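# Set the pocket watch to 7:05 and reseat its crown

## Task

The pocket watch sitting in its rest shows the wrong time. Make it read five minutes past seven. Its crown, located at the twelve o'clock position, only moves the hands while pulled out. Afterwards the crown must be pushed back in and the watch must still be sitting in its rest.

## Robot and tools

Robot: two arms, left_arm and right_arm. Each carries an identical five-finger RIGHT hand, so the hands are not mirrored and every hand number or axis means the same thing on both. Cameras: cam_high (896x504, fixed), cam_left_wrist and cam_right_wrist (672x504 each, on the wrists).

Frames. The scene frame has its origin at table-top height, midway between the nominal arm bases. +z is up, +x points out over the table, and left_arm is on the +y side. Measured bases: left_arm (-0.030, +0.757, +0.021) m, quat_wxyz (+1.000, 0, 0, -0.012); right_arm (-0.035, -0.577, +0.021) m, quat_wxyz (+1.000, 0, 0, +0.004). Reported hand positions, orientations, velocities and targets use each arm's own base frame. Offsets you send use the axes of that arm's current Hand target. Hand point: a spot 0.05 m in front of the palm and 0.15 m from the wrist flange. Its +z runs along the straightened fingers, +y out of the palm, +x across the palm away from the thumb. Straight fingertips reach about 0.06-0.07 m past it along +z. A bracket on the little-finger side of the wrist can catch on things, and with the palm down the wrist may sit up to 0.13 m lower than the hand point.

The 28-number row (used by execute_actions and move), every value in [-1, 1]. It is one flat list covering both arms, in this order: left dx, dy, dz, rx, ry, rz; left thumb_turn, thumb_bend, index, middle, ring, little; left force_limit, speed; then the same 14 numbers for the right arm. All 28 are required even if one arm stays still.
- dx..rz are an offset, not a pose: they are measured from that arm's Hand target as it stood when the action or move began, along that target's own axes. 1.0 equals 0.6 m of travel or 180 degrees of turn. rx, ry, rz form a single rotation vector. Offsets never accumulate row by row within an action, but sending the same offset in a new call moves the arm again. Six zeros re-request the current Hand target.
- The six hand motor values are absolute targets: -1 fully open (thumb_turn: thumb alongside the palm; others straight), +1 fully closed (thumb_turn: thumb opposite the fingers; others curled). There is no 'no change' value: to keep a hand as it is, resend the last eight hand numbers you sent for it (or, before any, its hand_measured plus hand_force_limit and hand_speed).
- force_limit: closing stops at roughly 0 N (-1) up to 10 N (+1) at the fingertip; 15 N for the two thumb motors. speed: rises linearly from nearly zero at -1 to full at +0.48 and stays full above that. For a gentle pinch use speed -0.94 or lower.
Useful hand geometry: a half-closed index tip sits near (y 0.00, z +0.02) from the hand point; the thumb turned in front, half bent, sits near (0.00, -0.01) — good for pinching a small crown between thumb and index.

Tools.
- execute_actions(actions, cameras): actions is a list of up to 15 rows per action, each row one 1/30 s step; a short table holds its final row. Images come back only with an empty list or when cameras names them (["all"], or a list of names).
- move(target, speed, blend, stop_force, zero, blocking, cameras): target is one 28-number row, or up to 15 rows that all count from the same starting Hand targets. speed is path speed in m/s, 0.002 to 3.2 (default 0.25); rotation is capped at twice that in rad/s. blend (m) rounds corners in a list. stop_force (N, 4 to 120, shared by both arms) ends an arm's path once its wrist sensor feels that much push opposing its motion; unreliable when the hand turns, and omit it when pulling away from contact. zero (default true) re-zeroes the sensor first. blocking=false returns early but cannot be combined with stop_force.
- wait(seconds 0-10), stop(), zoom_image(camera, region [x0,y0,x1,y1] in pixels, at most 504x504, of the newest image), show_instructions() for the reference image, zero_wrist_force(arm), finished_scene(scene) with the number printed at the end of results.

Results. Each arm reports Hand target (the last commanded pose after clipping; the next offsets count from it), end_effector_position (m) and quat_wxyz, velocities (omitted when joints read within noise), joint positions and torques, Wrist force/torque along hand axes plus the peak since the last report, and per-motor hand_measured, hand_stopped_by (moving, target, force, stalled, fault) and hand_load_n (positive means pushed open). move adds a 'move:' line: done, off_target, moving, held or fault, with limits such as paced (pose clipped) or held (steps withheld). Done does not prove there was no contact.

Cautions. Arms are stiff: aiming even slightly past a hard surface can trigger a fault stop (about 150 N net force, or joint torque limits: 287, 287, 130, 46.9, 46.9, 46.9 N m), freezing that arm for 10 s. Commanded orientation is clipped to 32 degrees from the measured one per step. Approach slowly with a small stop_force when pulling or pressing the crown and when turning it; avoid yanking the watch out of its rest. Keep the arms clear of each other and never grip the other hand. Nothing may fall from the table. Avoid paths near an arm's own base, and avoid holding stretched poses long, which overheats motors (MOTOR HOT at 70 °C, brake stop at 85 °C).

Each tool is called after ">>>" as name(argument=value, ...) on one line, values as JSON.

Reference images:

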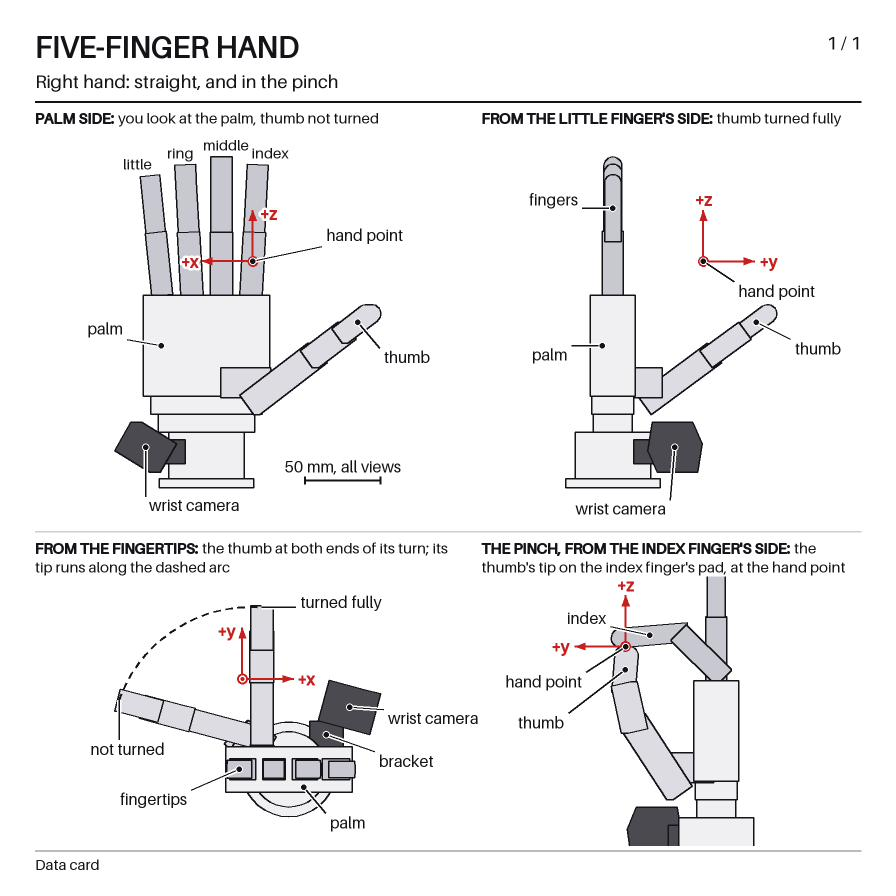

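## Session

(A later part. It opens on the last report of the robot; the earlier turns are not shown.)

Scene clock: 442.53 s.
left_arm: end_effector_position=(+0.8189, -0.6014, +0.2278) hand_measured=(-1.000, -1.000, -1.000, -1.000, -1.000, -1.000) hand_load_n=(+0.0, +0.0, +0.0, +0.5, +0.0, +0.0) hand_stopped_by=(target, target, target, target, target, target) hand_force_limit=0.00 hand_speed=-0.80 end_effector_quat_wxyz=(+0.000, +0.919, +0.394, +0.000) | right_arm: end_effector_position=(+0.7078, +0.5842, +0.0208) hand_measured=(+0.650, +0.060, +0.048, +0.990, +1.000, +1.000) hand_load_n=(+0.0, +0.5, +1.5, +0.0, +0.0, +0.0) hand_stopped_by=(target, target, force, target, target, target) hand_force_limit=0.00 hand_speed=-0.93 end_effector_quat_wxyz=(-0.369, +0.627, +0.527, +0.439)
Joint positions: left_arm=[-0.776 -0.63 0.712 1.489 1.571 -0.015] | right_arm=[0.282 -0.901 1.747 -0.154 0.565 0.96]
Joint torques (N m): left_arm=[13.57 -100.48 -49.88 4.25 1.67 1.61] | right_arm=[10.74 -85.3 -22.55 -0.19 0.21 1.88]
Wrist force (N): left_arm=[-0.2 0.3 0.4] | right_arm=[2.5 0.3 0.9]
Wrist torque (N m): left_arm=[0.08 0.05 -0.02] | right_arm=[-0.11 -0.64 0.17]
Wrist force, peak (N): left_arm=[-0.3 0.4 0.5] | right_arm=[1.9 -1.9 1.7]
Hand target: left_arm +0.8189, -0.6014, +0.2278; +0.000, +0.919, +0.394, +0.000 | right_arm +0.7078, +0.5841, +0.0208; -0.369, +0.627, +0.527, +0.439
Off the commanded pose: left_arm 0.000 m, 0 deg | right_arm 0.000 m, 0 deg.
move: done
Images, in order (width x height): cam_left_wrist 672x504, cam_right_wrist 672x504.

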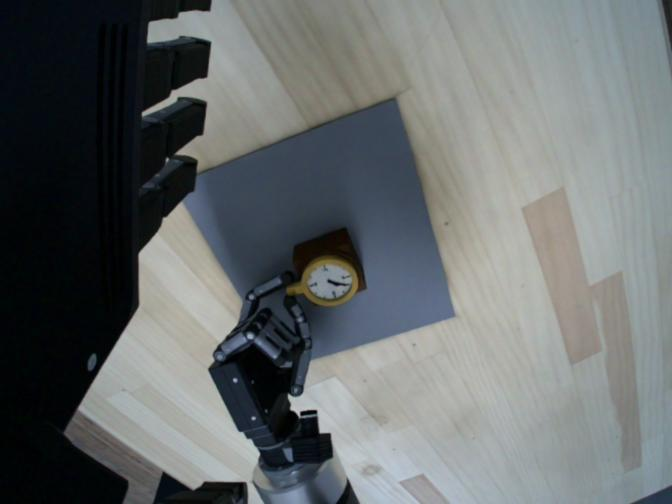

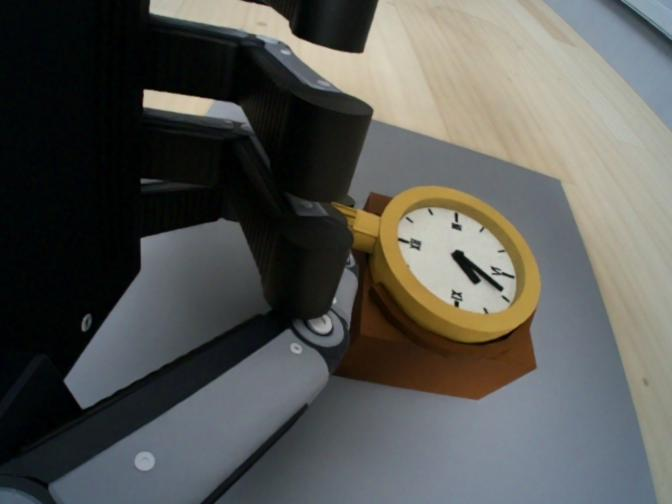

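>>> move(target=[[0,0,0,0,0,0,-1,-1,-1,-1,-1,-1,0,-0.8, 0,0,0,0,0,0,0.65,-0.04,-0.1,0.99,1,1,-0.6,-0.8],[0,0,0,0,0,0,-1,-1,-1,-1,-1,-1,0,-0.8, 0,0.006,0.0033,0,0,0,0.65,-0.04,-0.1,0.99,1,1,-0.6,-0.8],[0,0,0,0,0,0,-1,-1,-1,-1,-1,-1,0,-0.8, 0,0.006,0.0033,0,0,0,0.65,-0.04,0.5,0.99,1,1,0.4,-0.93]], speed=0.03, cameras=["cam_left_wrist","cam_right_wrist","cam_high"])

>>> zoom_image(camera="cam_left_wrist", region=[230, 240, 350, 330])

>>> zoom_image(camera="cam_high", region=[440, 230, 490, 280])

Scene clock: 463.13 s.
left_arm: end_effector_position=(+0.8189, -0.6014, +0.2278) hand_measured=(-1.000, -1.000, -1.000, -1.000, -1.000, -1.000) hand_load_n=(+0.0, -0.5, +0.0, +0.0, +0.5, +0.0) hand_stopped_by=(target, target, target, target, target, target) hand_force_limit=0.00 hand_speed=-0.80 end_effector_quat_wxyz=(+0.000, +0.919, +0.394, +0.000) | right_arm: end_effector_position=(+0.7117, +0.5854, +0.0201) hand_measured=(+0.650, -0.040, +0.062, +0.990, +1.000, +1.000) hand_load_n=(+0.0, +3.5, +7.5, +0.0, +0.0, +0.0) hand_stopped_by=(target, target, force, target, target, target) hand_force_limit=0.40 hand_speed=-0.93 end_effector_quat_wxyz=(-0.369, +0.627, +0.527, +0.439)
Joint positions: left_arm=[-0.776 -0.63 0.712 1.489 1.571 -0.015] | right_arm=[0.282 -0.896 1.738 -0.15 0.565 0.96]
Joint torques (N m): left_arm=[13.48 -99.21 -49.31 4.43 1.48 1.56] | right_arm=[15.48 -95.96 -15.07 -1.31 0.62 2.64]
Wrist force (N): left_arm=[-0.3 0.1 0.2] | right_arm=[1.9 0.2 0.4]
Wrist torque (N m): left_arm=[0.06 0.08 -0.03] | right_arm=[-0.06 -0.63 0.18]
Wrist force, peak (N): left_arm=[-0.2 0.6 0.6] | right_arm=[3.0 0.0 0.7]
Hand target: left_arm +0.8189, -0.6014, +0.2278; +0.000, +0.919, +0.394, +0.000 | right_arm +0.7117, +0.5854, +0.0201; -0.369, +0.627, +0.527, +0.439
Off the commanded pose: left_arm 0.000 m, 0 deg | right_arm 0.000 m, 0 deg.
move: done

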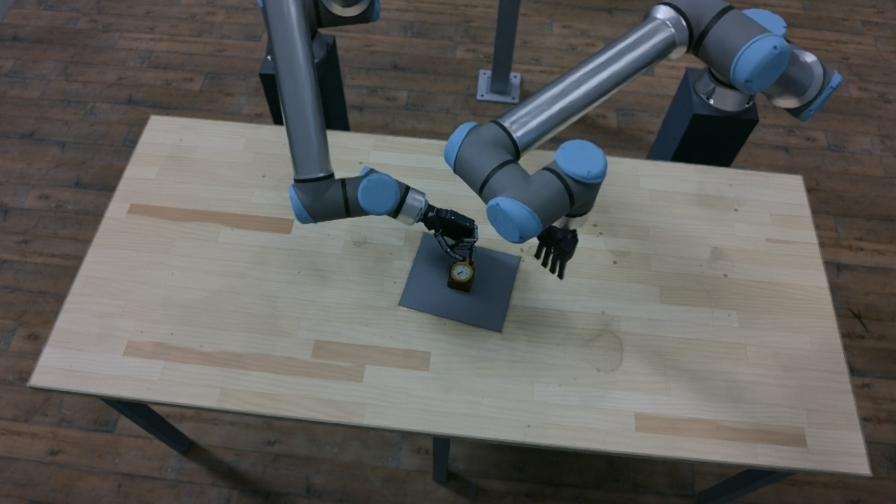

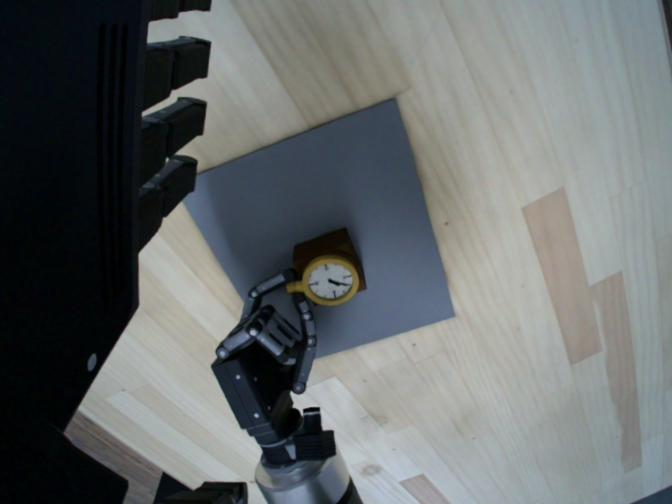

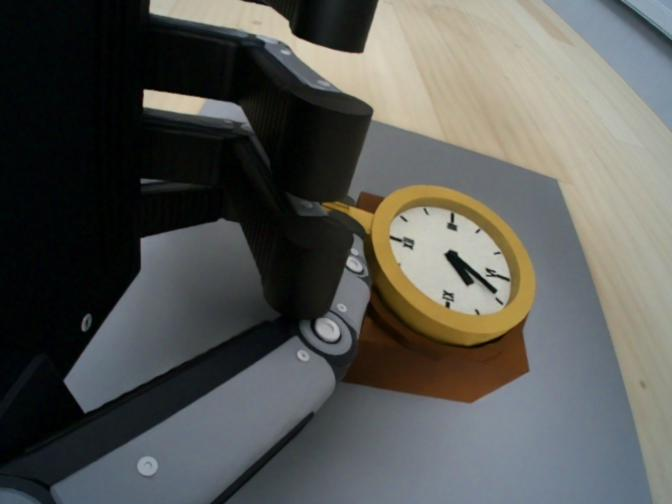

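Scaled by 4.200 from the camera's 672x504 image, which has a finer 960x720 frame.

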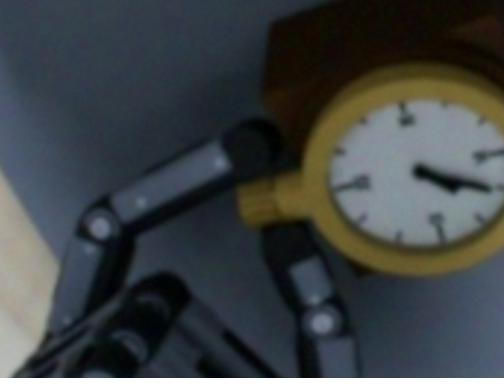

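Scaled by 10.080 from the camera's 896x504 image, which has a finer 1280x720 frame.

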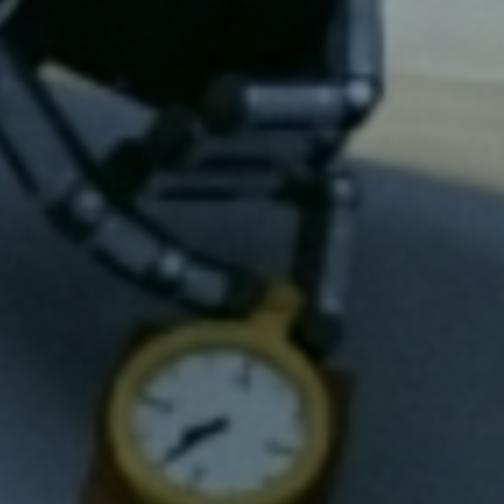

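>>> move(target=[[0,0,0,0,0,0,-1,-1,-1,-1,-1,-1,0,-0.8, 0,-0.0067,0,0,0,0,0.65,-0.04,0.5,0.99,1,1,0.4,-0.93]], speed=0.01, stop_force=20, cameras=["cam_left_wrist","cam_right_wrist"])

>>> zoom_image(camera="cam_left_wrist", region=[230, 240, 350, 330])

>>> zoom_image(camera="cam_right_wrist", region=[280, 170, 520, 350])

Scene clock: 471.63 s.
left_arm: end_effector_position=(+0.8189, -0.6014, +0.2278) hand_measured=(-1.000, -1.000, -1.000, -1.000, -1.000, -1.000) hand_load_n=(+0.0, +0.0, +0.0, +0.0, +0.0, +0.0) hand_stopped_by=(target, target, target, target, target, target) hand_force_limit=0.00 hand_speed=-0.80 end_effector_quat_wxyz=(+0.000, +0.919, +0.394, +0.000) | right_arm: end_effector_position=(+0.7077, +0.5861, +0.0201) hand_measured=(+0.650, -0.042, +0.062, +0.990, +1.000, +1.000) hand_load_n=(+0.0, +5.0, +6.0, +0.0, +0.0, +0.0) hand_stopped_by=(target, target, force, target, target, target) hand_force_limit=0.40 hand_speed=-0.93 end_effector_quat_wxyz=(-0.369, +0.627, +0.527, +0.439)
Joint positions: left_arm=[-0.776 -0.63 0.712 1.489 1.571 -0.015] | right_arm=[0.285 -0.9 1.746 -0.157 0.568 0.964]
Joint torques (N m): left_arm=[12.99 -100.36 -49.07 4.16 1.52 1.49] | right_arm=[10.02 -75.1 -32.7 5.46 -2.79 0.28]
Wrist force (N): left_arm=[-0.2 0.2 0.1] | right_arm=[1.9 4.8 0.7]
Wrist torque (N m): left_arm=[0.08 0.06 -0.03] | right_arm=[-0.08 -0.59 0.19]
Wrist force, peak (N): left_arm=[-0.1 0.4 0.8] | right_arm=[2.0 5.2 1.1]
Hand target: left_arm +0.8189, -0.6014, +0.2278; +0.000, +0.919, +0.394, +0.000 | right_arm +0.7077, +0.5861, +0.0201; -0.369, +0.627, +0.527, +0.439
Off the commanded pose: left_arm 0.000 m, 0 deg | right_arm 0.000 m, 0 deg.
move: done
Images, in order (width x height): cam_left_wrist 672x504, cam_right_wrist 672x504.

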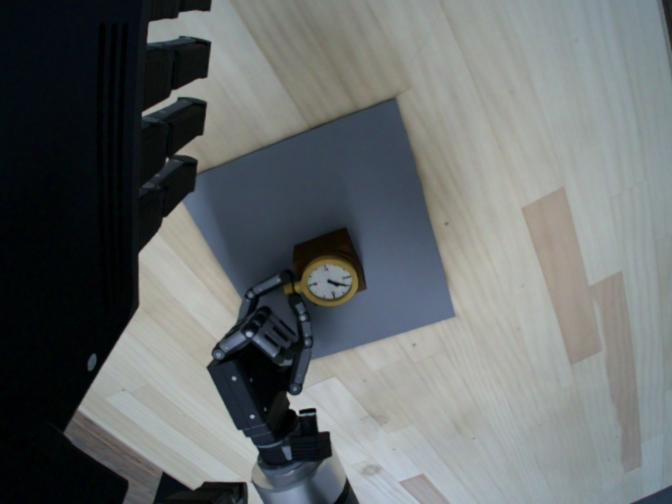

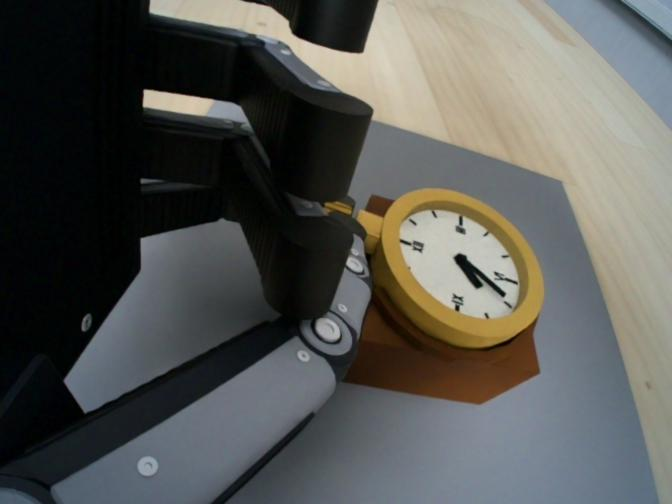

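Scaled by 4.200 from the camera's 672x504 image, which has a finer 960x720 frame.

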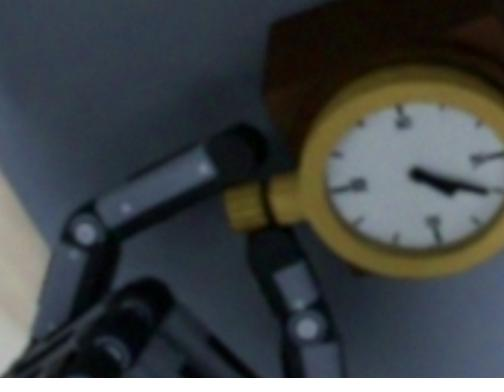

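Scaled by 2.100 from the camera's 672x504 image, which has a finer 960x720 frame.

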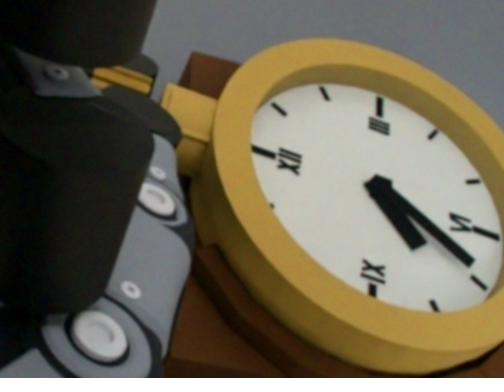

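>>> move(target=[[0,0,0,0,0,0,-1,-1,-1,-1,-1,-1,0,-0.8, 0.0014,-0.001,-0.0003,0,-0.0833,0,0.65,-0.04,0.5,0.99,1,1,0.4,-0.93]], speed=0.05, cameras=["cam_left_wrist","cam_right_wrist"])

>>> zoom_image(camera="cam_left_wrist", region=[230, 240, 350, 330])

>>> zoom_image(camera="cam_right_wrist", region=[280, 170, 520, 350])

Scene clock: 485.63 s.
left_arm: end_effector_position=(+0.8189, -0.6014, +0.2278) hand_measured=(-1.000, -1.000, -1.000, -1.000, -1.000, -1.000) hand_load_n=(+0.0, +0.0, +0.0, +0.0, +0.0, +0.0) hand_stopped_by=(target, target, target, target, target, target) hand_force_limit=0.00 hand_speed=-0.80 end_effector_quat_wxyz=(+0.000, +0.919, +0.394, +0.000) | right_arm: end_effector_position=(+0.7072, +0.5864, +0.0211) hand_measured=(+0.650, -0.042, +0.062, +0.990, +1.000, +1.000) hand_load_n=(+0.5, +7.0, +4.5, +0.0, +0.0, +0.0) hand_stopped_by=(target, target, force, target, target, target) hand_force_limit=0.40 hand_speed=-0.93 end_effector_quat_wxyz=(-0.297, +0.679, +0.571, +0.354)
Joint positions: left_arm=[-0.776 -0.63 0.712 1.489 1.571 -0.015] | right_arm=[0.336 -0.885 1.628 0.22 0.773 0.77]
Joint torques (N m): left_arm=[14.42 -100.41 -49 4.29 1.57 1.52] | right_arm=[-6.61 -66.18 -13.83 0.2 -4.41 2.71]
Wrist force (N): left_arm=[0.0 0.4 0.4] | right_arm=[1.2 4.7 -2.3]
Wrist torque (N m): left_arm=[0.09 0.03 -0.01] | right_arm=[-0.07 -0.44 0.46]
Wrist force, peak (N): left_arm=[0.0 0.6 0.7] | right_arm=[2.6 5.5 -3.1]
Hand target: left_arm +0.8189, -0.6014, +0.2278; +0.000, +0.919, +0.394, +0.000 | right_arm +0.7072, +0.5863, +0.0210; -0.297, +0.679, +0.571, +0.354
Off the commanded pose: left_arm 0.000 m, 0 deg | right_arm 0.000 m, 0 deg.
move: done
Images, in order (width x height): cam_left_wrist 672x504, cam_right_wrist 672x504.

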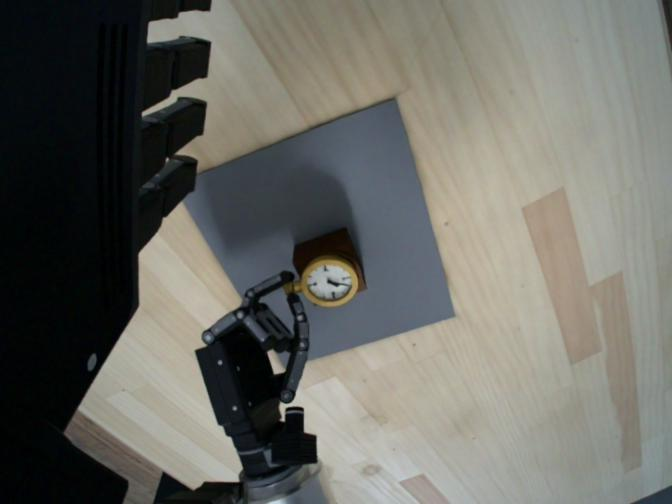

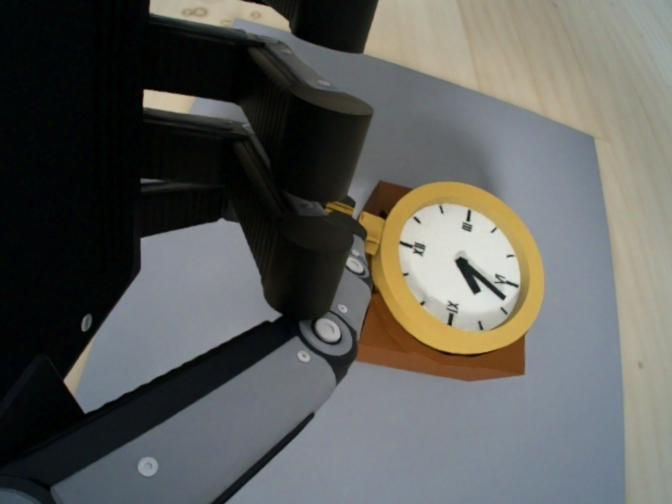

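Scaled by 4.200 from the camera's 672x504 image, which has a finer 960x720 frame.

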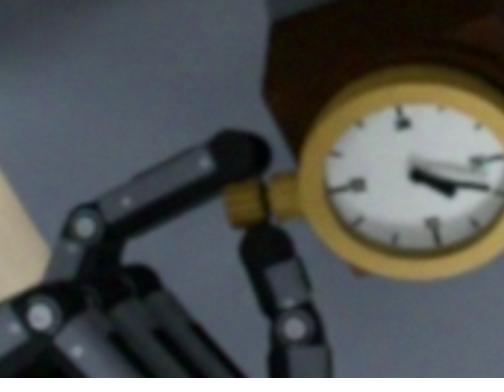

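Scaled by 2.100 from the camera's 672x504 image, which has a finer 960x720 frame.

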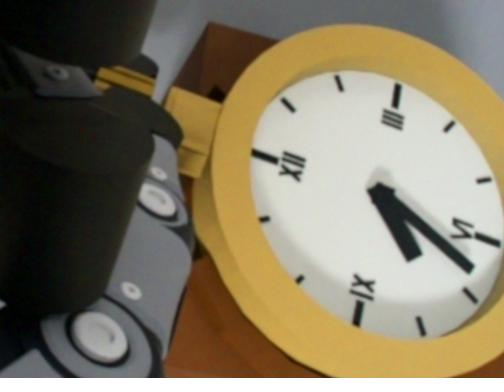

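>>> move(target=[[0,0,0,0,0,0,-1,-1,-1,-1,-1,-1,0,-0.8, 0.0016,0,-0.0003,0,-0.1111,0,0.65,-0.04,0.5,0.99,1,1,0.4,-0.93]], speed=0.06, cameras=["cam_left_wrist","cam_right_wrist"])

>>> zoom_image(camera="cam_left_wrist", region=[230, 240, 350, 330])

>>> zoom_image(camera="cam_right_wrist", region=[280, 170, 520, 350])

Scene clock: 497.30 s.
left_arm: end_effector_position=(+0.8189, -0.6014, +0.2278) hand_measured=(-1.000, -1.000, -1.000, -1.000, -1.000, -1.000) hand_load_n=(+0.0, +0.0, +0.0, +0.0, +0.0, +0.0) hand_stopped_by=(target, target, target, target, target, target) hand_force_limit=0.00 hand_speed=-0.80 end_effector_quat_wxyz=(+0.000, +0.919, +0.394, +0.000) | right_arm: end_effector_position=(+0.7072, +0.5868, +0.0218) hand_measured=(+0.650, -0.042, +0.062, +0.990, +1.000, +1.000) hand_load_n=(-0.5, +4.0, +5.0, +0.0, +0.0, +0.0) hand_stopped_by=(target, target, force, target, target, target) hand_force_limit=0.40 hand_speed=-0.93 end_effector_quat_wxyz=(-0.194, +0.730, +0.614, +0.230) end_effector_velocity=(-0.001, +0.001, -0.001) end_effector_angular_velocity=(+0.005, +0.001, +0.001)
Joint positions: left_arm=[-0.776 -0.63 0.712 1.489 1.571 -0.015] | right_arm=[0.421 -0.836 1.458 0.575 1.075 0.688]
Joint velocities: left_arm=[within noise] | right_arm=[0.001 0 0.003 -0.004 -0.005 0.001]
Joint torques (N m): left_arm=[13.23 -100.41 -48.5 3.96 1.82 1.58] | right_arm=[-11.35 -92.27 -16.3 -0.28 -3.6 -0.36]
Wrist force (N): left_arm=[0.1 0.2 -0.1] | right_arm=[1.8 2.1 -4.0]
Wrist torque (N m): left_arm=[0.10 0.02 -0.01] | right_arm=[-0.07 -0.30 0.40]
Wrist force, peak (N): left_arm=[-0.1 0.2 0.8] | right_arm=[2.3 5.4 -2.5]
Hand target: left_arm +0.8189, -0.6014, +0.2278; +0.000, +0.919, +0.394, +0.000 | right_arm +0.7072, +0.5867, +0.0219; -0.194, +0.730, +0.614, +0.230
Off the commanded pose: left_arm 0.000 m, 0 deg | right_arm 0.000 m, 0 deg.
move: done
Images, in order (width x height): cam_left_wrist 672x504, cam_right_wrist 672x504.

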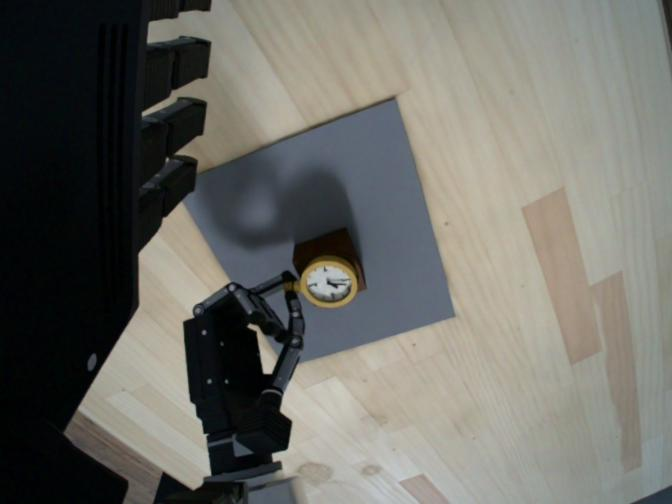

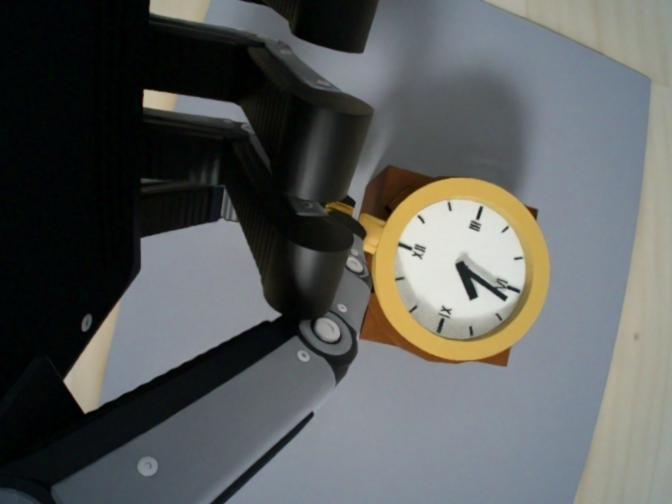

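Scaled by 4.200 from the camera's 672x504 image, which has a finer 960x720 frame.

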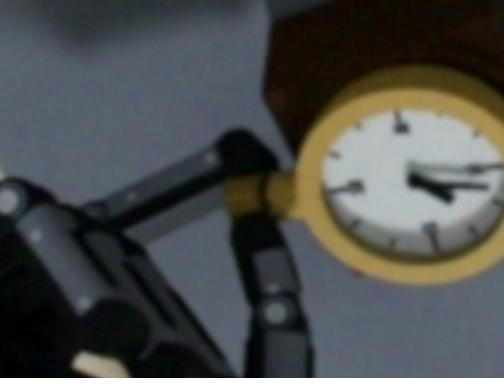

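Scaled by 2.100 from the camera's 672x504 image, which has a finer 960x720 frame.

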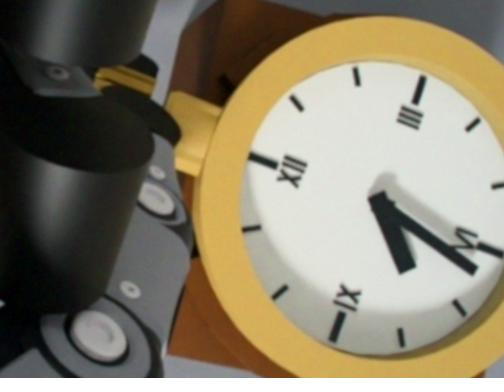

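>>> zoom_image(camera="cam_left_wrist", region=[297, 250, 367, 310])

>>> zoom_image(camera="cam_right_wrist", region=[380, 180, 550, 360])

Scaled by 7.200 from the camera's 672x504 image, which has a finer 960x720 frame.

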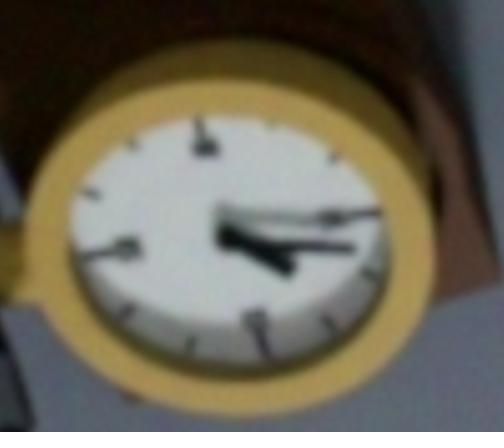

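Scaled by 2.800 from the camera's 672x504 image, which has a finer 960x720 frame.

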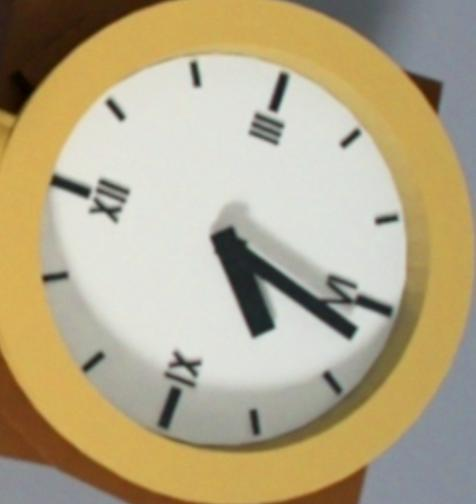

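>>> move(target=[[0,0,0,0,0,0,-1,-1,-1,-1,-1,-1,0,-0.8, 0.0016,0,-0.0003,0,-0.1111,0,0.65,-0.04,0.5,0.99,1,1,0.4,-0.93]], speed=0.06, cameras=["cam_left_wrist","cam_right_wrist"])

>>> zoom_image(camera="cam_left_wrist", region=[230, 240, 350, 330])

>>> zoom_image(camera="cam_right_wrist", region=[380, 180, 550, 360])

Scene clock: 524.30 s.
left_arm: end_effector_position=(+0.8189, -0.6014, +0.2278) hand_measured=(-1.000, -1.000, -1.000, -1.000, -1.000, -1.000) hand_load_n=(+0.0, +0.0, +0.0, +0.0, +0.0, +0.0) hand_stopped_by=(target, target, target, target, target, target) hand_force_limit=0.00 hand_speed=-0.80 end_effector_quat_wxyz=(+0.000, +0.919, +0.394, +0.000) | right_arm: end_effector_position=(+0.7073, +0.5875, +0.0225) hand_measured=(+0.650, -0.040, +0.062, +0.990, +1.000, +1.000) hand_load_n=(-0.5, +2.5, +6.0, +0.0, +0.0, +0.0) hand_stopped_by=(target, target, force, target, target, target) hand_force_limit=0.40 hand_speed=-0.93 end_effector_quat_wxyz=(-0.084, +0.759, +0.638, +0.100) end_effector_velocity=(-0.001, +0.001, -0.001) end_effector_angular_velocity=(+0.005, +0.002, -0.001)
Joint positions: left_arm=[-0.776 -0.63 0.712 1.489 1.571 -0.015] | right_arm=[0.511 -0.735 1.254 0.885 1.368 0.7]
Joint velocities: left_arm=[within noise] | right_arm=[-0.001 -0.001 0.003 -0.003 -0.005 0.001]
Joint torques (N m): left_arm=[13.18 -100.29 -48.61 4.04 1.66 1.68] | right_arm=[-10.12 -108.5 -17.83 0.01 -2.68 0.03]
Wrist force (N): left_arm=[-0.2 0.2 0.4] | right_arm=[1.5 1.4 -4.4]
Wrist torque (N m): left_arm=[0.06 0.05 -0.02] | right_arm=[0.08 -0.15 0.05]
Wrist force, peak (N): left_arm=[0.1 0.8 0.4] | right_arm=[1.9 2.9 -4.1]
Hand target: left_arm +0.8189, -0.6014, +0.2278; +0.000, +0.919, +0.394, +0.000 | right_arm +0.7074, +0.5873, +0.0226; -0.084, +0.759, +0.638, +0.100
Off the commanded pose: left_arm 0.000 m, 0 deg | right_arm 0.000 m, 0 deg.
move: done
Images, in order (width x height): cam_left_wrist 672x504, cam_right_wrist 672x504.

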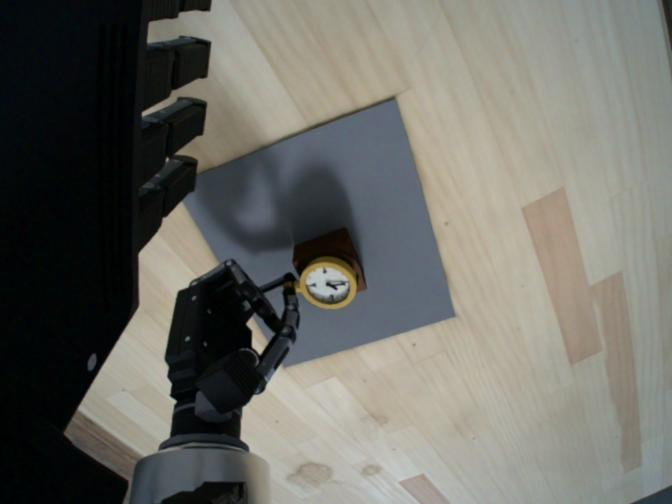

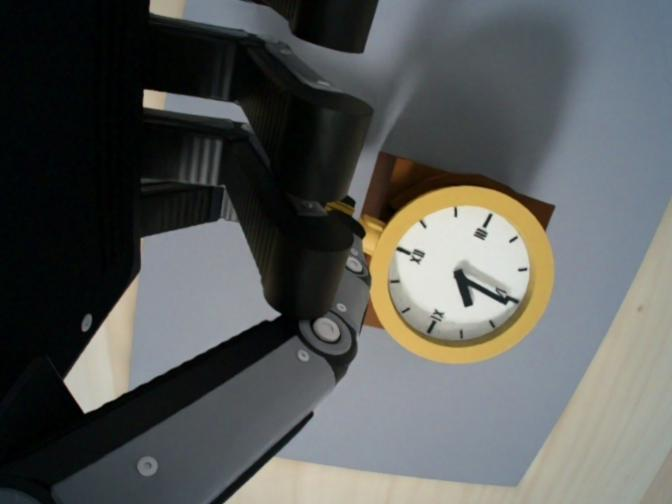

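Scaled by 4.200 from the camera's 672x504 image, which has a finer 960x720 frame.

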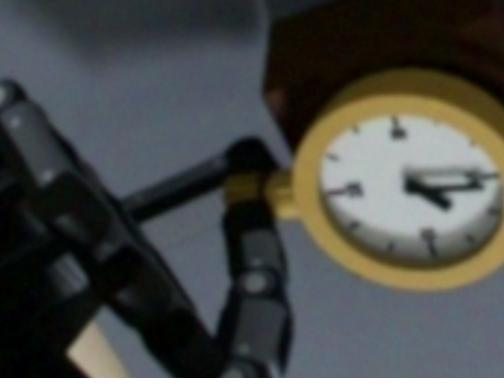

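Scaled by 2.800 from the camera's 672x504 image, which has a finer 960x720 frame.

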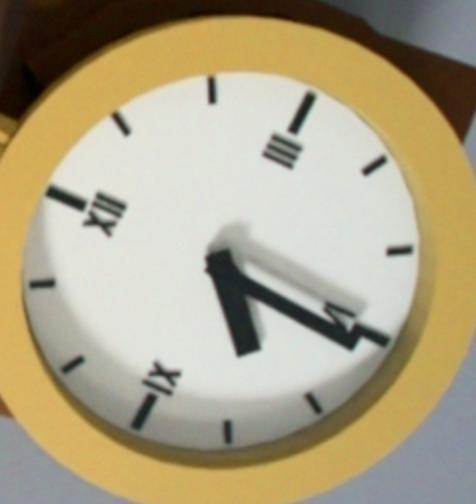

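>>> move(target=[[0,0,0,0,0,0,-1,-1,-1,-1,-1,-1,0,-0.8, 0.0016,0,-0.0003,0,-0.1222,0,0.65,-0.04,0.5,0.99,1,1,0.4,-0.93]], speed=0.08, cameras=["cam_left_wrist","cam_right_wrist"])

>>> zoom_image(camera="cam_left_wrist", region=[230, 240, 350, 330])

>>> zoom_image(camera="cam_right_wrist", region=[380, 180, 550, 360])

Scene clock: 532.87 s.
left_arm: end_effector_position=(+0.8189, -0.6014, +0.2278) hand_measured=(-1.000, -1.000, -1.000, -1.000, -1.000, -1.000) hand_load_n=(+0.0, +0.0, +0.0, +0.0, +0.0, +0.0) hand_stopped_by=(target, target, target, target, target, target) hand_force_limit=0.00 hand_speed=-0.80 end_effector_quat_wxyz=(+0.000, +0.919, +0.394, +0.000) | right_arm: end_effector_position=(+0.7074, +0.5873, +0.0226) hand_measured=(+0.650, -0.040, +0.062, +0.990, +1.000, +1.000) hand_load_n=(-0.5, +2.5, +6.0, +0.0, +0.0, +0.0) hand_stopped_by=(target, target, force, target, target, target) hand_force_limit=0.40 hand_speed=-0.93 end_effector_quat_wxyz=(-0.084, +0.759, +0.638, +0.100)
Joint positions: left_arm=[-0.776 -0.63 0.712 1.489 1.571 -0.015] | right_arm=[0.511 -0.736 1.254 0.884 1.368 0.7]
Joint torques (N m): left_arm=[12.64 -99.81 -48.41 4.08 1.6 1.69] | right_arm=[-10.36 -104.8 -22.81 1.26 -1.15 -1.85]
Wrist force (N): left_arm=[-0.2 0.0 0.4] | right_arm=[2.2 0.3 -3.7]
Wrist torque (N m): left_arm=[0.04 0.06 -0.03] | right_arm=[0.04 -0.17 0.05]
Wrist force, peak (N): left_arm=[-0.1 0.5 0.7] | right_arm=[2.0 1.7 -4.3]
Hand target: left_arm +0.8189, -0.6014, +0.2278; +0.000, +0.919, +0.394, +0.000 | right_arm +0.7074, +0.5873, +0.0226; -0.084, +0.759, +0.638, +0.100 (not the last commanded pose)
Off the commanded pose: left_arm 0.000 m, 0 deg | right_arm 0.001 m, 22 deg.
move: held (right_arm; a check stopped the path); limits=held
pose unreachable (right arm): on one or more control steps of this call, first in action 0 (counted from 0), this arm could not follow its commanded pose, so it was not sent that pose on those steps. It may still have moved: this result reports where it is.
cause: moving toward the commanded pose would bring a part of the arm too close to another arm (a part of this arm just beyond joint 4 (wrist 1) and a part of the left arm just beyond its joint 6 (wrist 3), where that arm would come to rest).
Images, in order (width x height): cam_left_wrist 672x504, cam_right_wrist 672x504.

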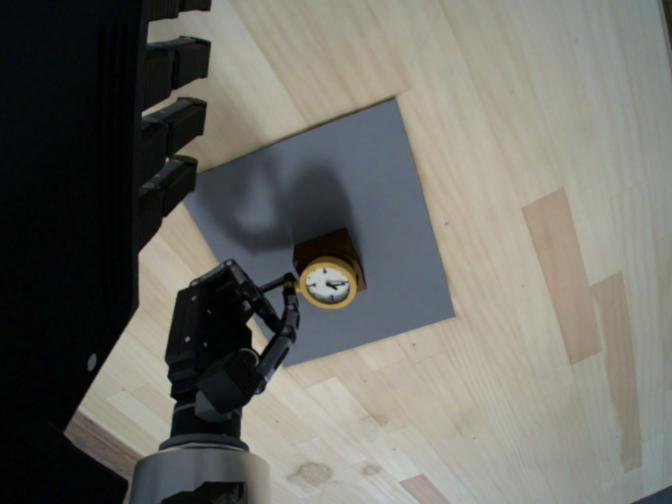

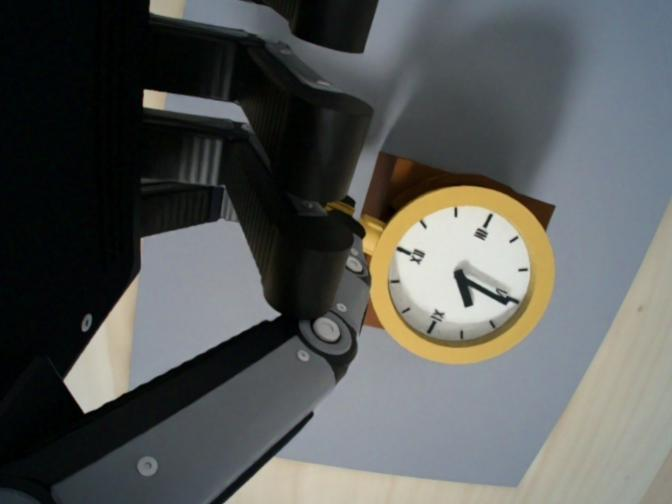

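Scaled by 4.200 from the camera's 672x504 image, which has a finer 960x720 frame.

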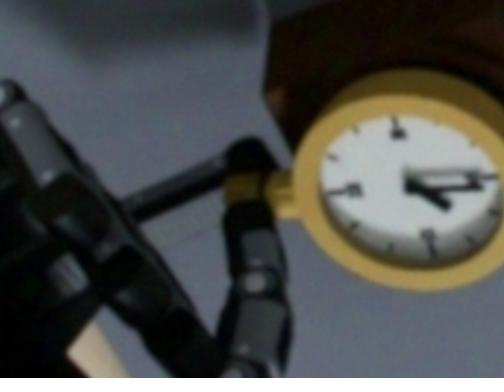

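Scaled by 2.800 from the camera's 672x504 image, which has a finer 960x720 frame.

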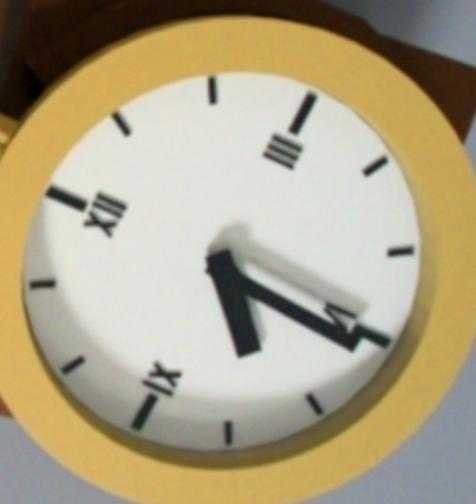

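>>> move(target=[[0.1167,0,-0.0833,0,0,0,-1,-1,-1,-1,-1,-1,0,-0.8, 0,0,0,0,0,0,0.65,-0.04,-0.1,0.99,1,1,0.4,-0.8],[0.1167,0,-0.0833,0,0,0,-1,-1,-1,-1,-1,-1,0,-0.8, 0,0,-0.01,0,0,0,0.65,-0.04,-0.1,0.99,1,1,0.4,-0.8],[0.1167,0,-0.0833,0,0,0,-1,-1,-1,-1,-1,-1,0,-0.8, 0,-0.0417,-0.01,0,0,0,0.65,-0.04,-0.1,0.99,1,1,0.4,-0.8],[0.1167,0,-0.0833,0,0,0,-1,-1,-1,-1,-1,-1,0,-0.8, -0.0031,-0.0417,0.0024,0,0.333,0,0.65,-0.04,-0.1,0.99,1,1,0.4,-0.8]], speed=0.15, cameras=["cam_left_wrist","cam_right_wrist","cam_high"])

Scene clock: 543.53 s.
left_arm: end_effector_position=(+0.8270, -0.5927, +0.2362) hand_measured=(-1.000, -1.000, -1.000, -1.000, -1.000, -1.000) hand_load_n=(+0.0, +0.0, +0.0, +0.0, +0.0, +0.0) hand_stopped_by=(target, target, target, target, target, target) hand_force_limit=0.00 hand_speed=-0.80 end_effector_quat_wxyz=(+0.000, +0.919, +0.394, +0.000) | right_arm: end_effector_position=(+0.7074, +0.5873, +0.0226) hand_measured=(+0.650, -0.040, -0.100, +0.990, +1.000, +1.000) hand_load_n=(-0.5, +0.5, +0.0, +0.0, +0.0, +0.5) hand_stopped_by=(target, target, target, target, target, target) hand_force_limit=0.40 hand_speed=-0.80 end_effector_quat_wxyz=(-0.084, +0.759, +0.638, +0.100)
Joint positions: left_arm=[-0.763 -0.627 0.691 1.506 1.57 -0.003] | right_arm=[0.511 -0.736 1.254 0.884 1.368 0.7]
Joint torques (N m): left_arm=[-12.14 -113.83 -34.37 1.2 -0.84 -2.43] | right_arm=[-10.44 -104.74 -23.86 1.14 -1.76 -1.88]
Wrist force (N): left_arm=[-0.2 0.0 0.3] | right_arm=[1.0 0.1 -2.1]
Wrist torque (N m): left_arm=[0.01 0.07 0.04] | right_arm=[0.05 -0.16 0.03]
Wrist force, peak (N): left_arm=[-6.1 1.0 3.0] | right_arm=[2.2 0.8 -4.3]
Hand target: left_arm +0.8269, -0.5927, +0.2362; +0.000, +0.919, +0.394, +0.000 (not the last commanded pose) | right_arm +0.7074, +0.5873, +0.0226; -0.084, +0.759, +0.638, +0.100 (not the last commanded pose)
Off the commanded pose: left_arm 0.072 m, 0 deg | right_arm 0.025 m, 60 deg.
move: held (left_arm; a check stopped the path), off_target (right_arm); path passed 0 of 4 targets; limits=held
pose unreachable (left arm): on one or more control steps of this call, first in action 0 (counted from 0), this arm could not follow its commanded pose, so it was not sent that pose on those steps. It may still have moved: this result reports where it is.
cause: moving toward the commanded pose would bring a part of the arm too close to another arm (a part of this arm just beyond joint 6 (wrist 3) and a part of the right arm just beyond its joint 4 (wrist 1), at the place that arm is still heading or pushing toward).

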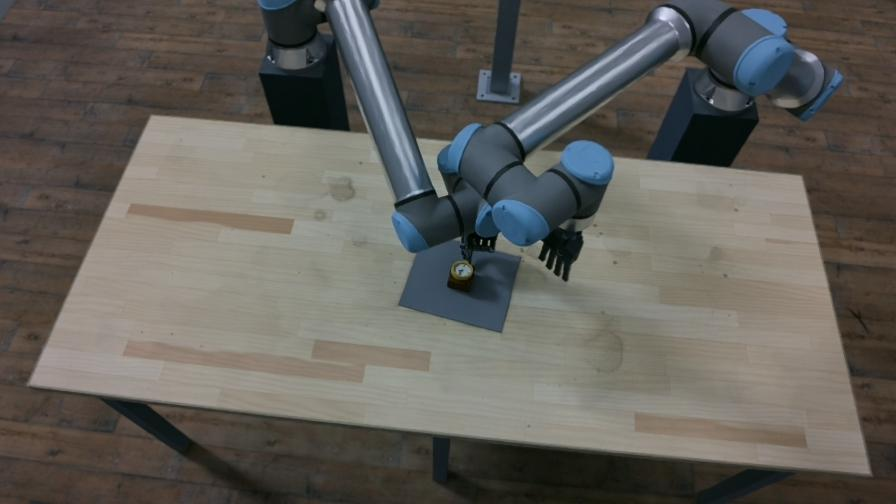

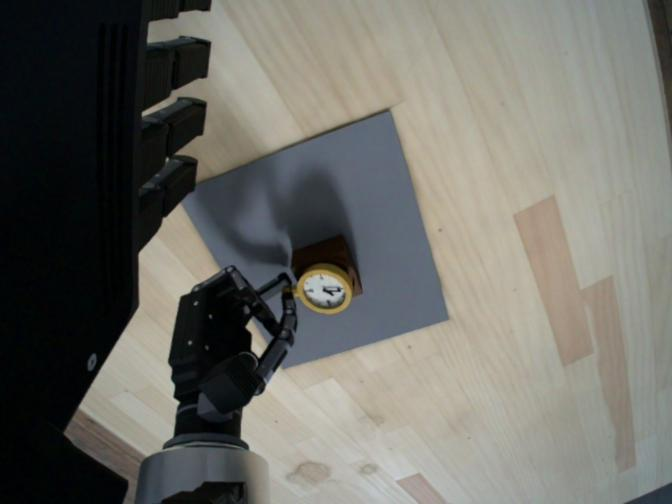

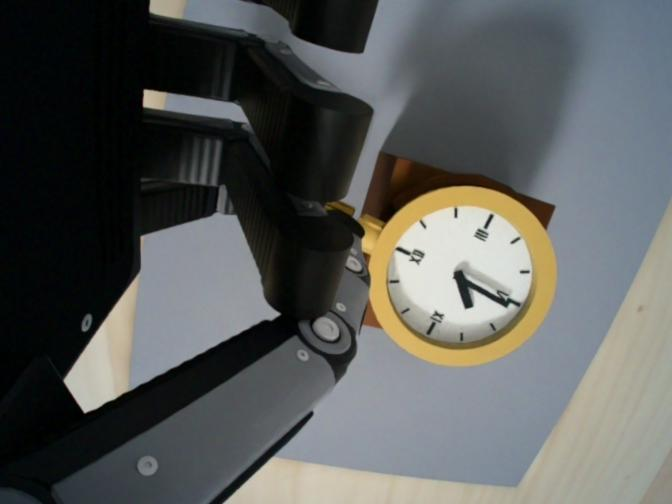

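>>> move(target=[[0,0,0,0,0,0,-1,-1,-1,-1,-1,-1,0,-0.8, 0,0,-0.01,0,0,0,0.65,-0.04,-0.1,0.99,1,1,0.4,-0.8],[0,0,0,0,0,0,-1,-1,-1,-1,-1,-1,0,-0.8, 0,-0.0417,-0.01,0,0,0,0.65,-0.04,-0.1,0.99,1,1,0.4,-0.8],[0,0,0,0,0,0,-1,-1,-1,-1,-1,-1,0,-0.8, -0.0031,-0.0417,0.0024,0,0.333,0,0.65,-0.04,-0.1,0.99,1,1,0.4,-0.8]], speed=0.15)

>>> move(target=[0.1167,0,0,0,0,0,-1,-1,-1,-1,-1,-1,0,-0.8, 0,0,0,0,0,0,0.65,-0.04,-0.1,0.99,1,1,0.4,-0.8], speed=0.15, cameras=["cam_left_wrist","cam_right_wrist","cam_high"])

>>> zoom_image(camera="cam_high", region=[440, 230, 490, 280])

Scene clock: 554.60 s.
left_arm: end_effector_position=(+0.8269, -0.5927, +0.2362) hand_measured=(-1.000, -1.000, -1.000, -1.000, -1.000, -1.000) hand_load_n=(+0.0, +0.0, +0.0, +0.0, +0.0, +0.0) hand_stopped_by=(target, target, target, target, target, target) hand_force_limit=0.00 hand_speed=-0.80 end_effector_quat_wxyz=(+0.000, +0.919, +0.394, +0.000) | right_arm: end_effector_position=(+0.6825, +0.5901, +0.0207) hand_measured=(+0.650, -0.040, -0.100, +0.990, +1.000, +1.000) hand_load_n=(+0.0, +0.0, +0.0, +0.0, +0.0, +0.0) hand_stopped_by=(target, target, target, target, target, target) hand_force_limit=0.40 hand_speed=-0.80 end_effector_quat_wxyz=(-0.392, +0.607, +0.511, +0.466)
Joint positions: left_arm=[-0.764 -0.627 0.691 1.506 1.57 -0.003] | right_arm=[0.289 -0.93 1.836 -0.362 0.526 1.089]
Joint torques (N m): left_arm=[-14.04 -124.57 -33.93 1.18 -0.86 -2.45] | right_arm=[15.43 -80.43 -34.1 0.38 -1.04 -0.19]
Wrist force (N): left_arm=[0.0 -0.1 0.3] | right_arm=[2.4 0.1 0.7]
Wrist torque (N m): left_arm=[0.00 0.04 0.06] | right_arm=[-0.10 -0.62 0.55]
Wrist force, peak (N): left_arm=[-0.3 0.4 0.9] | right_arm=[2.7 0.6 0.9]
Hand target: left_arm +0.8269, -0.5927, +0.2362; +0.000, +0.919, +0.394, +0.000 | right_arm +0.6825, +0.5902, +0.0207; -0.392, +0.607, +0.511, +0.466
Off the commanded pose: left_arm 0.000 m, 0 deg | right_arm 0.000 m, 0 deg.
move: done

Scene clock: 555.40 s.
left_arm: end_effector_position=(+0.8752, -0.5420, +0.2362) hand_measured=(-1.000, -1.000, -1.000, -1.000, -1.000, -1.000) hand_load_n=(+0.0, +0.0, +0.0, +0.0, +0.0, +0.0) hand_stopped_by=(target, target, target, target, target, target) hand_force_limit=0.00 hand_speed=-0.80 end_effector_quat_wxyz=(+0.000, +0.919, +0.394, +0.000) | right_arm: end_effector_position=(+0.6825, +0.5902, +0.0207) hand_measured=(+0.650, -0.040, -0.100, +0.990, +1.000, +1.000) hand_load_n=(+0.0, +0.0, +0.0, +0.0, +0.0, +0.0) hand_stopped_by=(target, target, target, target, target, target) hand_force_limit=0.40 hand_speed=-0.80 end_effector_quat_wxyz=(-0.392, +0.607, +0.511, +0.466)
Joint positions: left_arm=[-0.69 -0.586 0.615 1.542 1.571 0.07] | right_arm=[0.289 -0.93 1.835 -0.362 0.526 1.089]
Joint torques (N m): left_arm=[-11.56 -128.38 -33.9 1.68 0.71 -2.33] | right_arm=[16.75 -55.26 -34.6 -2.31 -2.33 1.55]
Wrist force (N): left_arm=[-0.1 -0.3 -0.1] | right_arm=[2.5 -0.1 1.0]
Wrist torque (N m): left_arm=[-0.06 0.01 0.14] | right_arm=[-0.14 -0.64 0.55]
Wrist force, peak (N): left_arm=[-2.3 0.2 0.5] | right_arm=[3.1 0.0 0.1]
Hand target: left_arm +0.8752, -0.5420, +0.2362; +0.000, +0.919, +0.394, +0.000 | right_arm +0.6825, +0.5902, +0.0207; -0.392, +0.607, +0.511, +0.466
Off the commanded pose: left_arm 0.000 m, 0 deg | right_arm 0.000 m, 0 deg.
move: done

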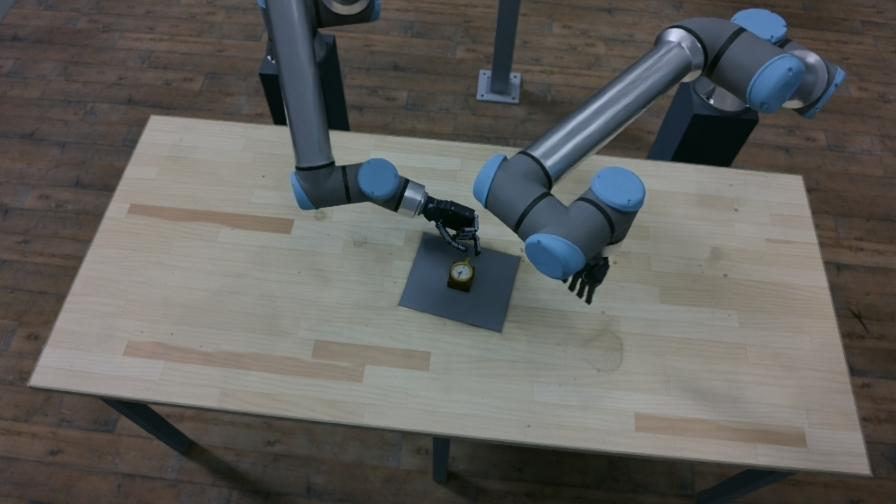

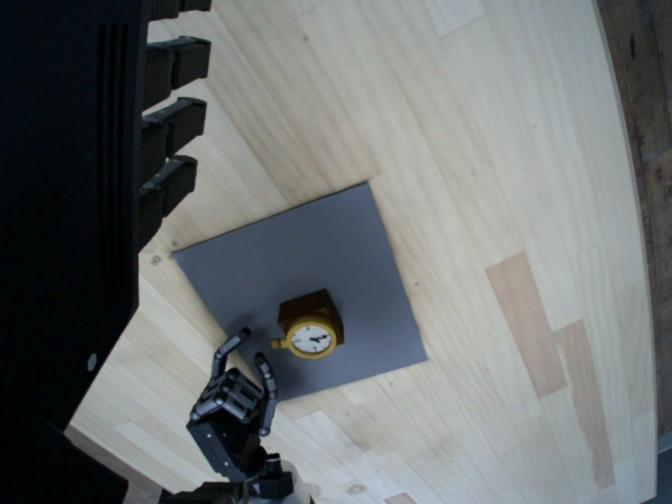

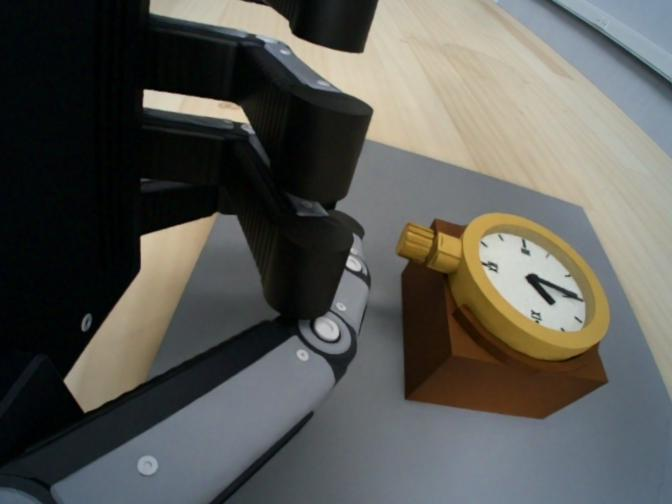

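Scaled by 10.080 from the camera's 896x504 image, which has a finer 1280x720 frame.

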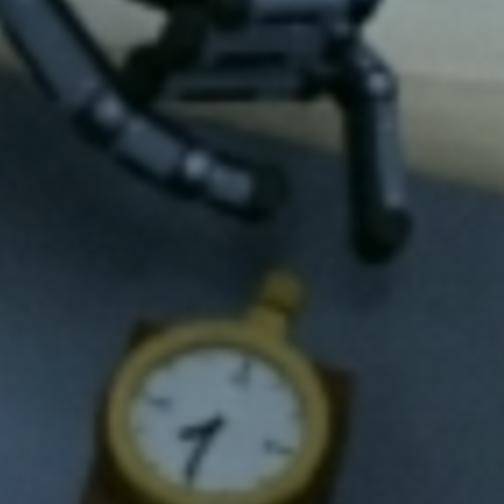

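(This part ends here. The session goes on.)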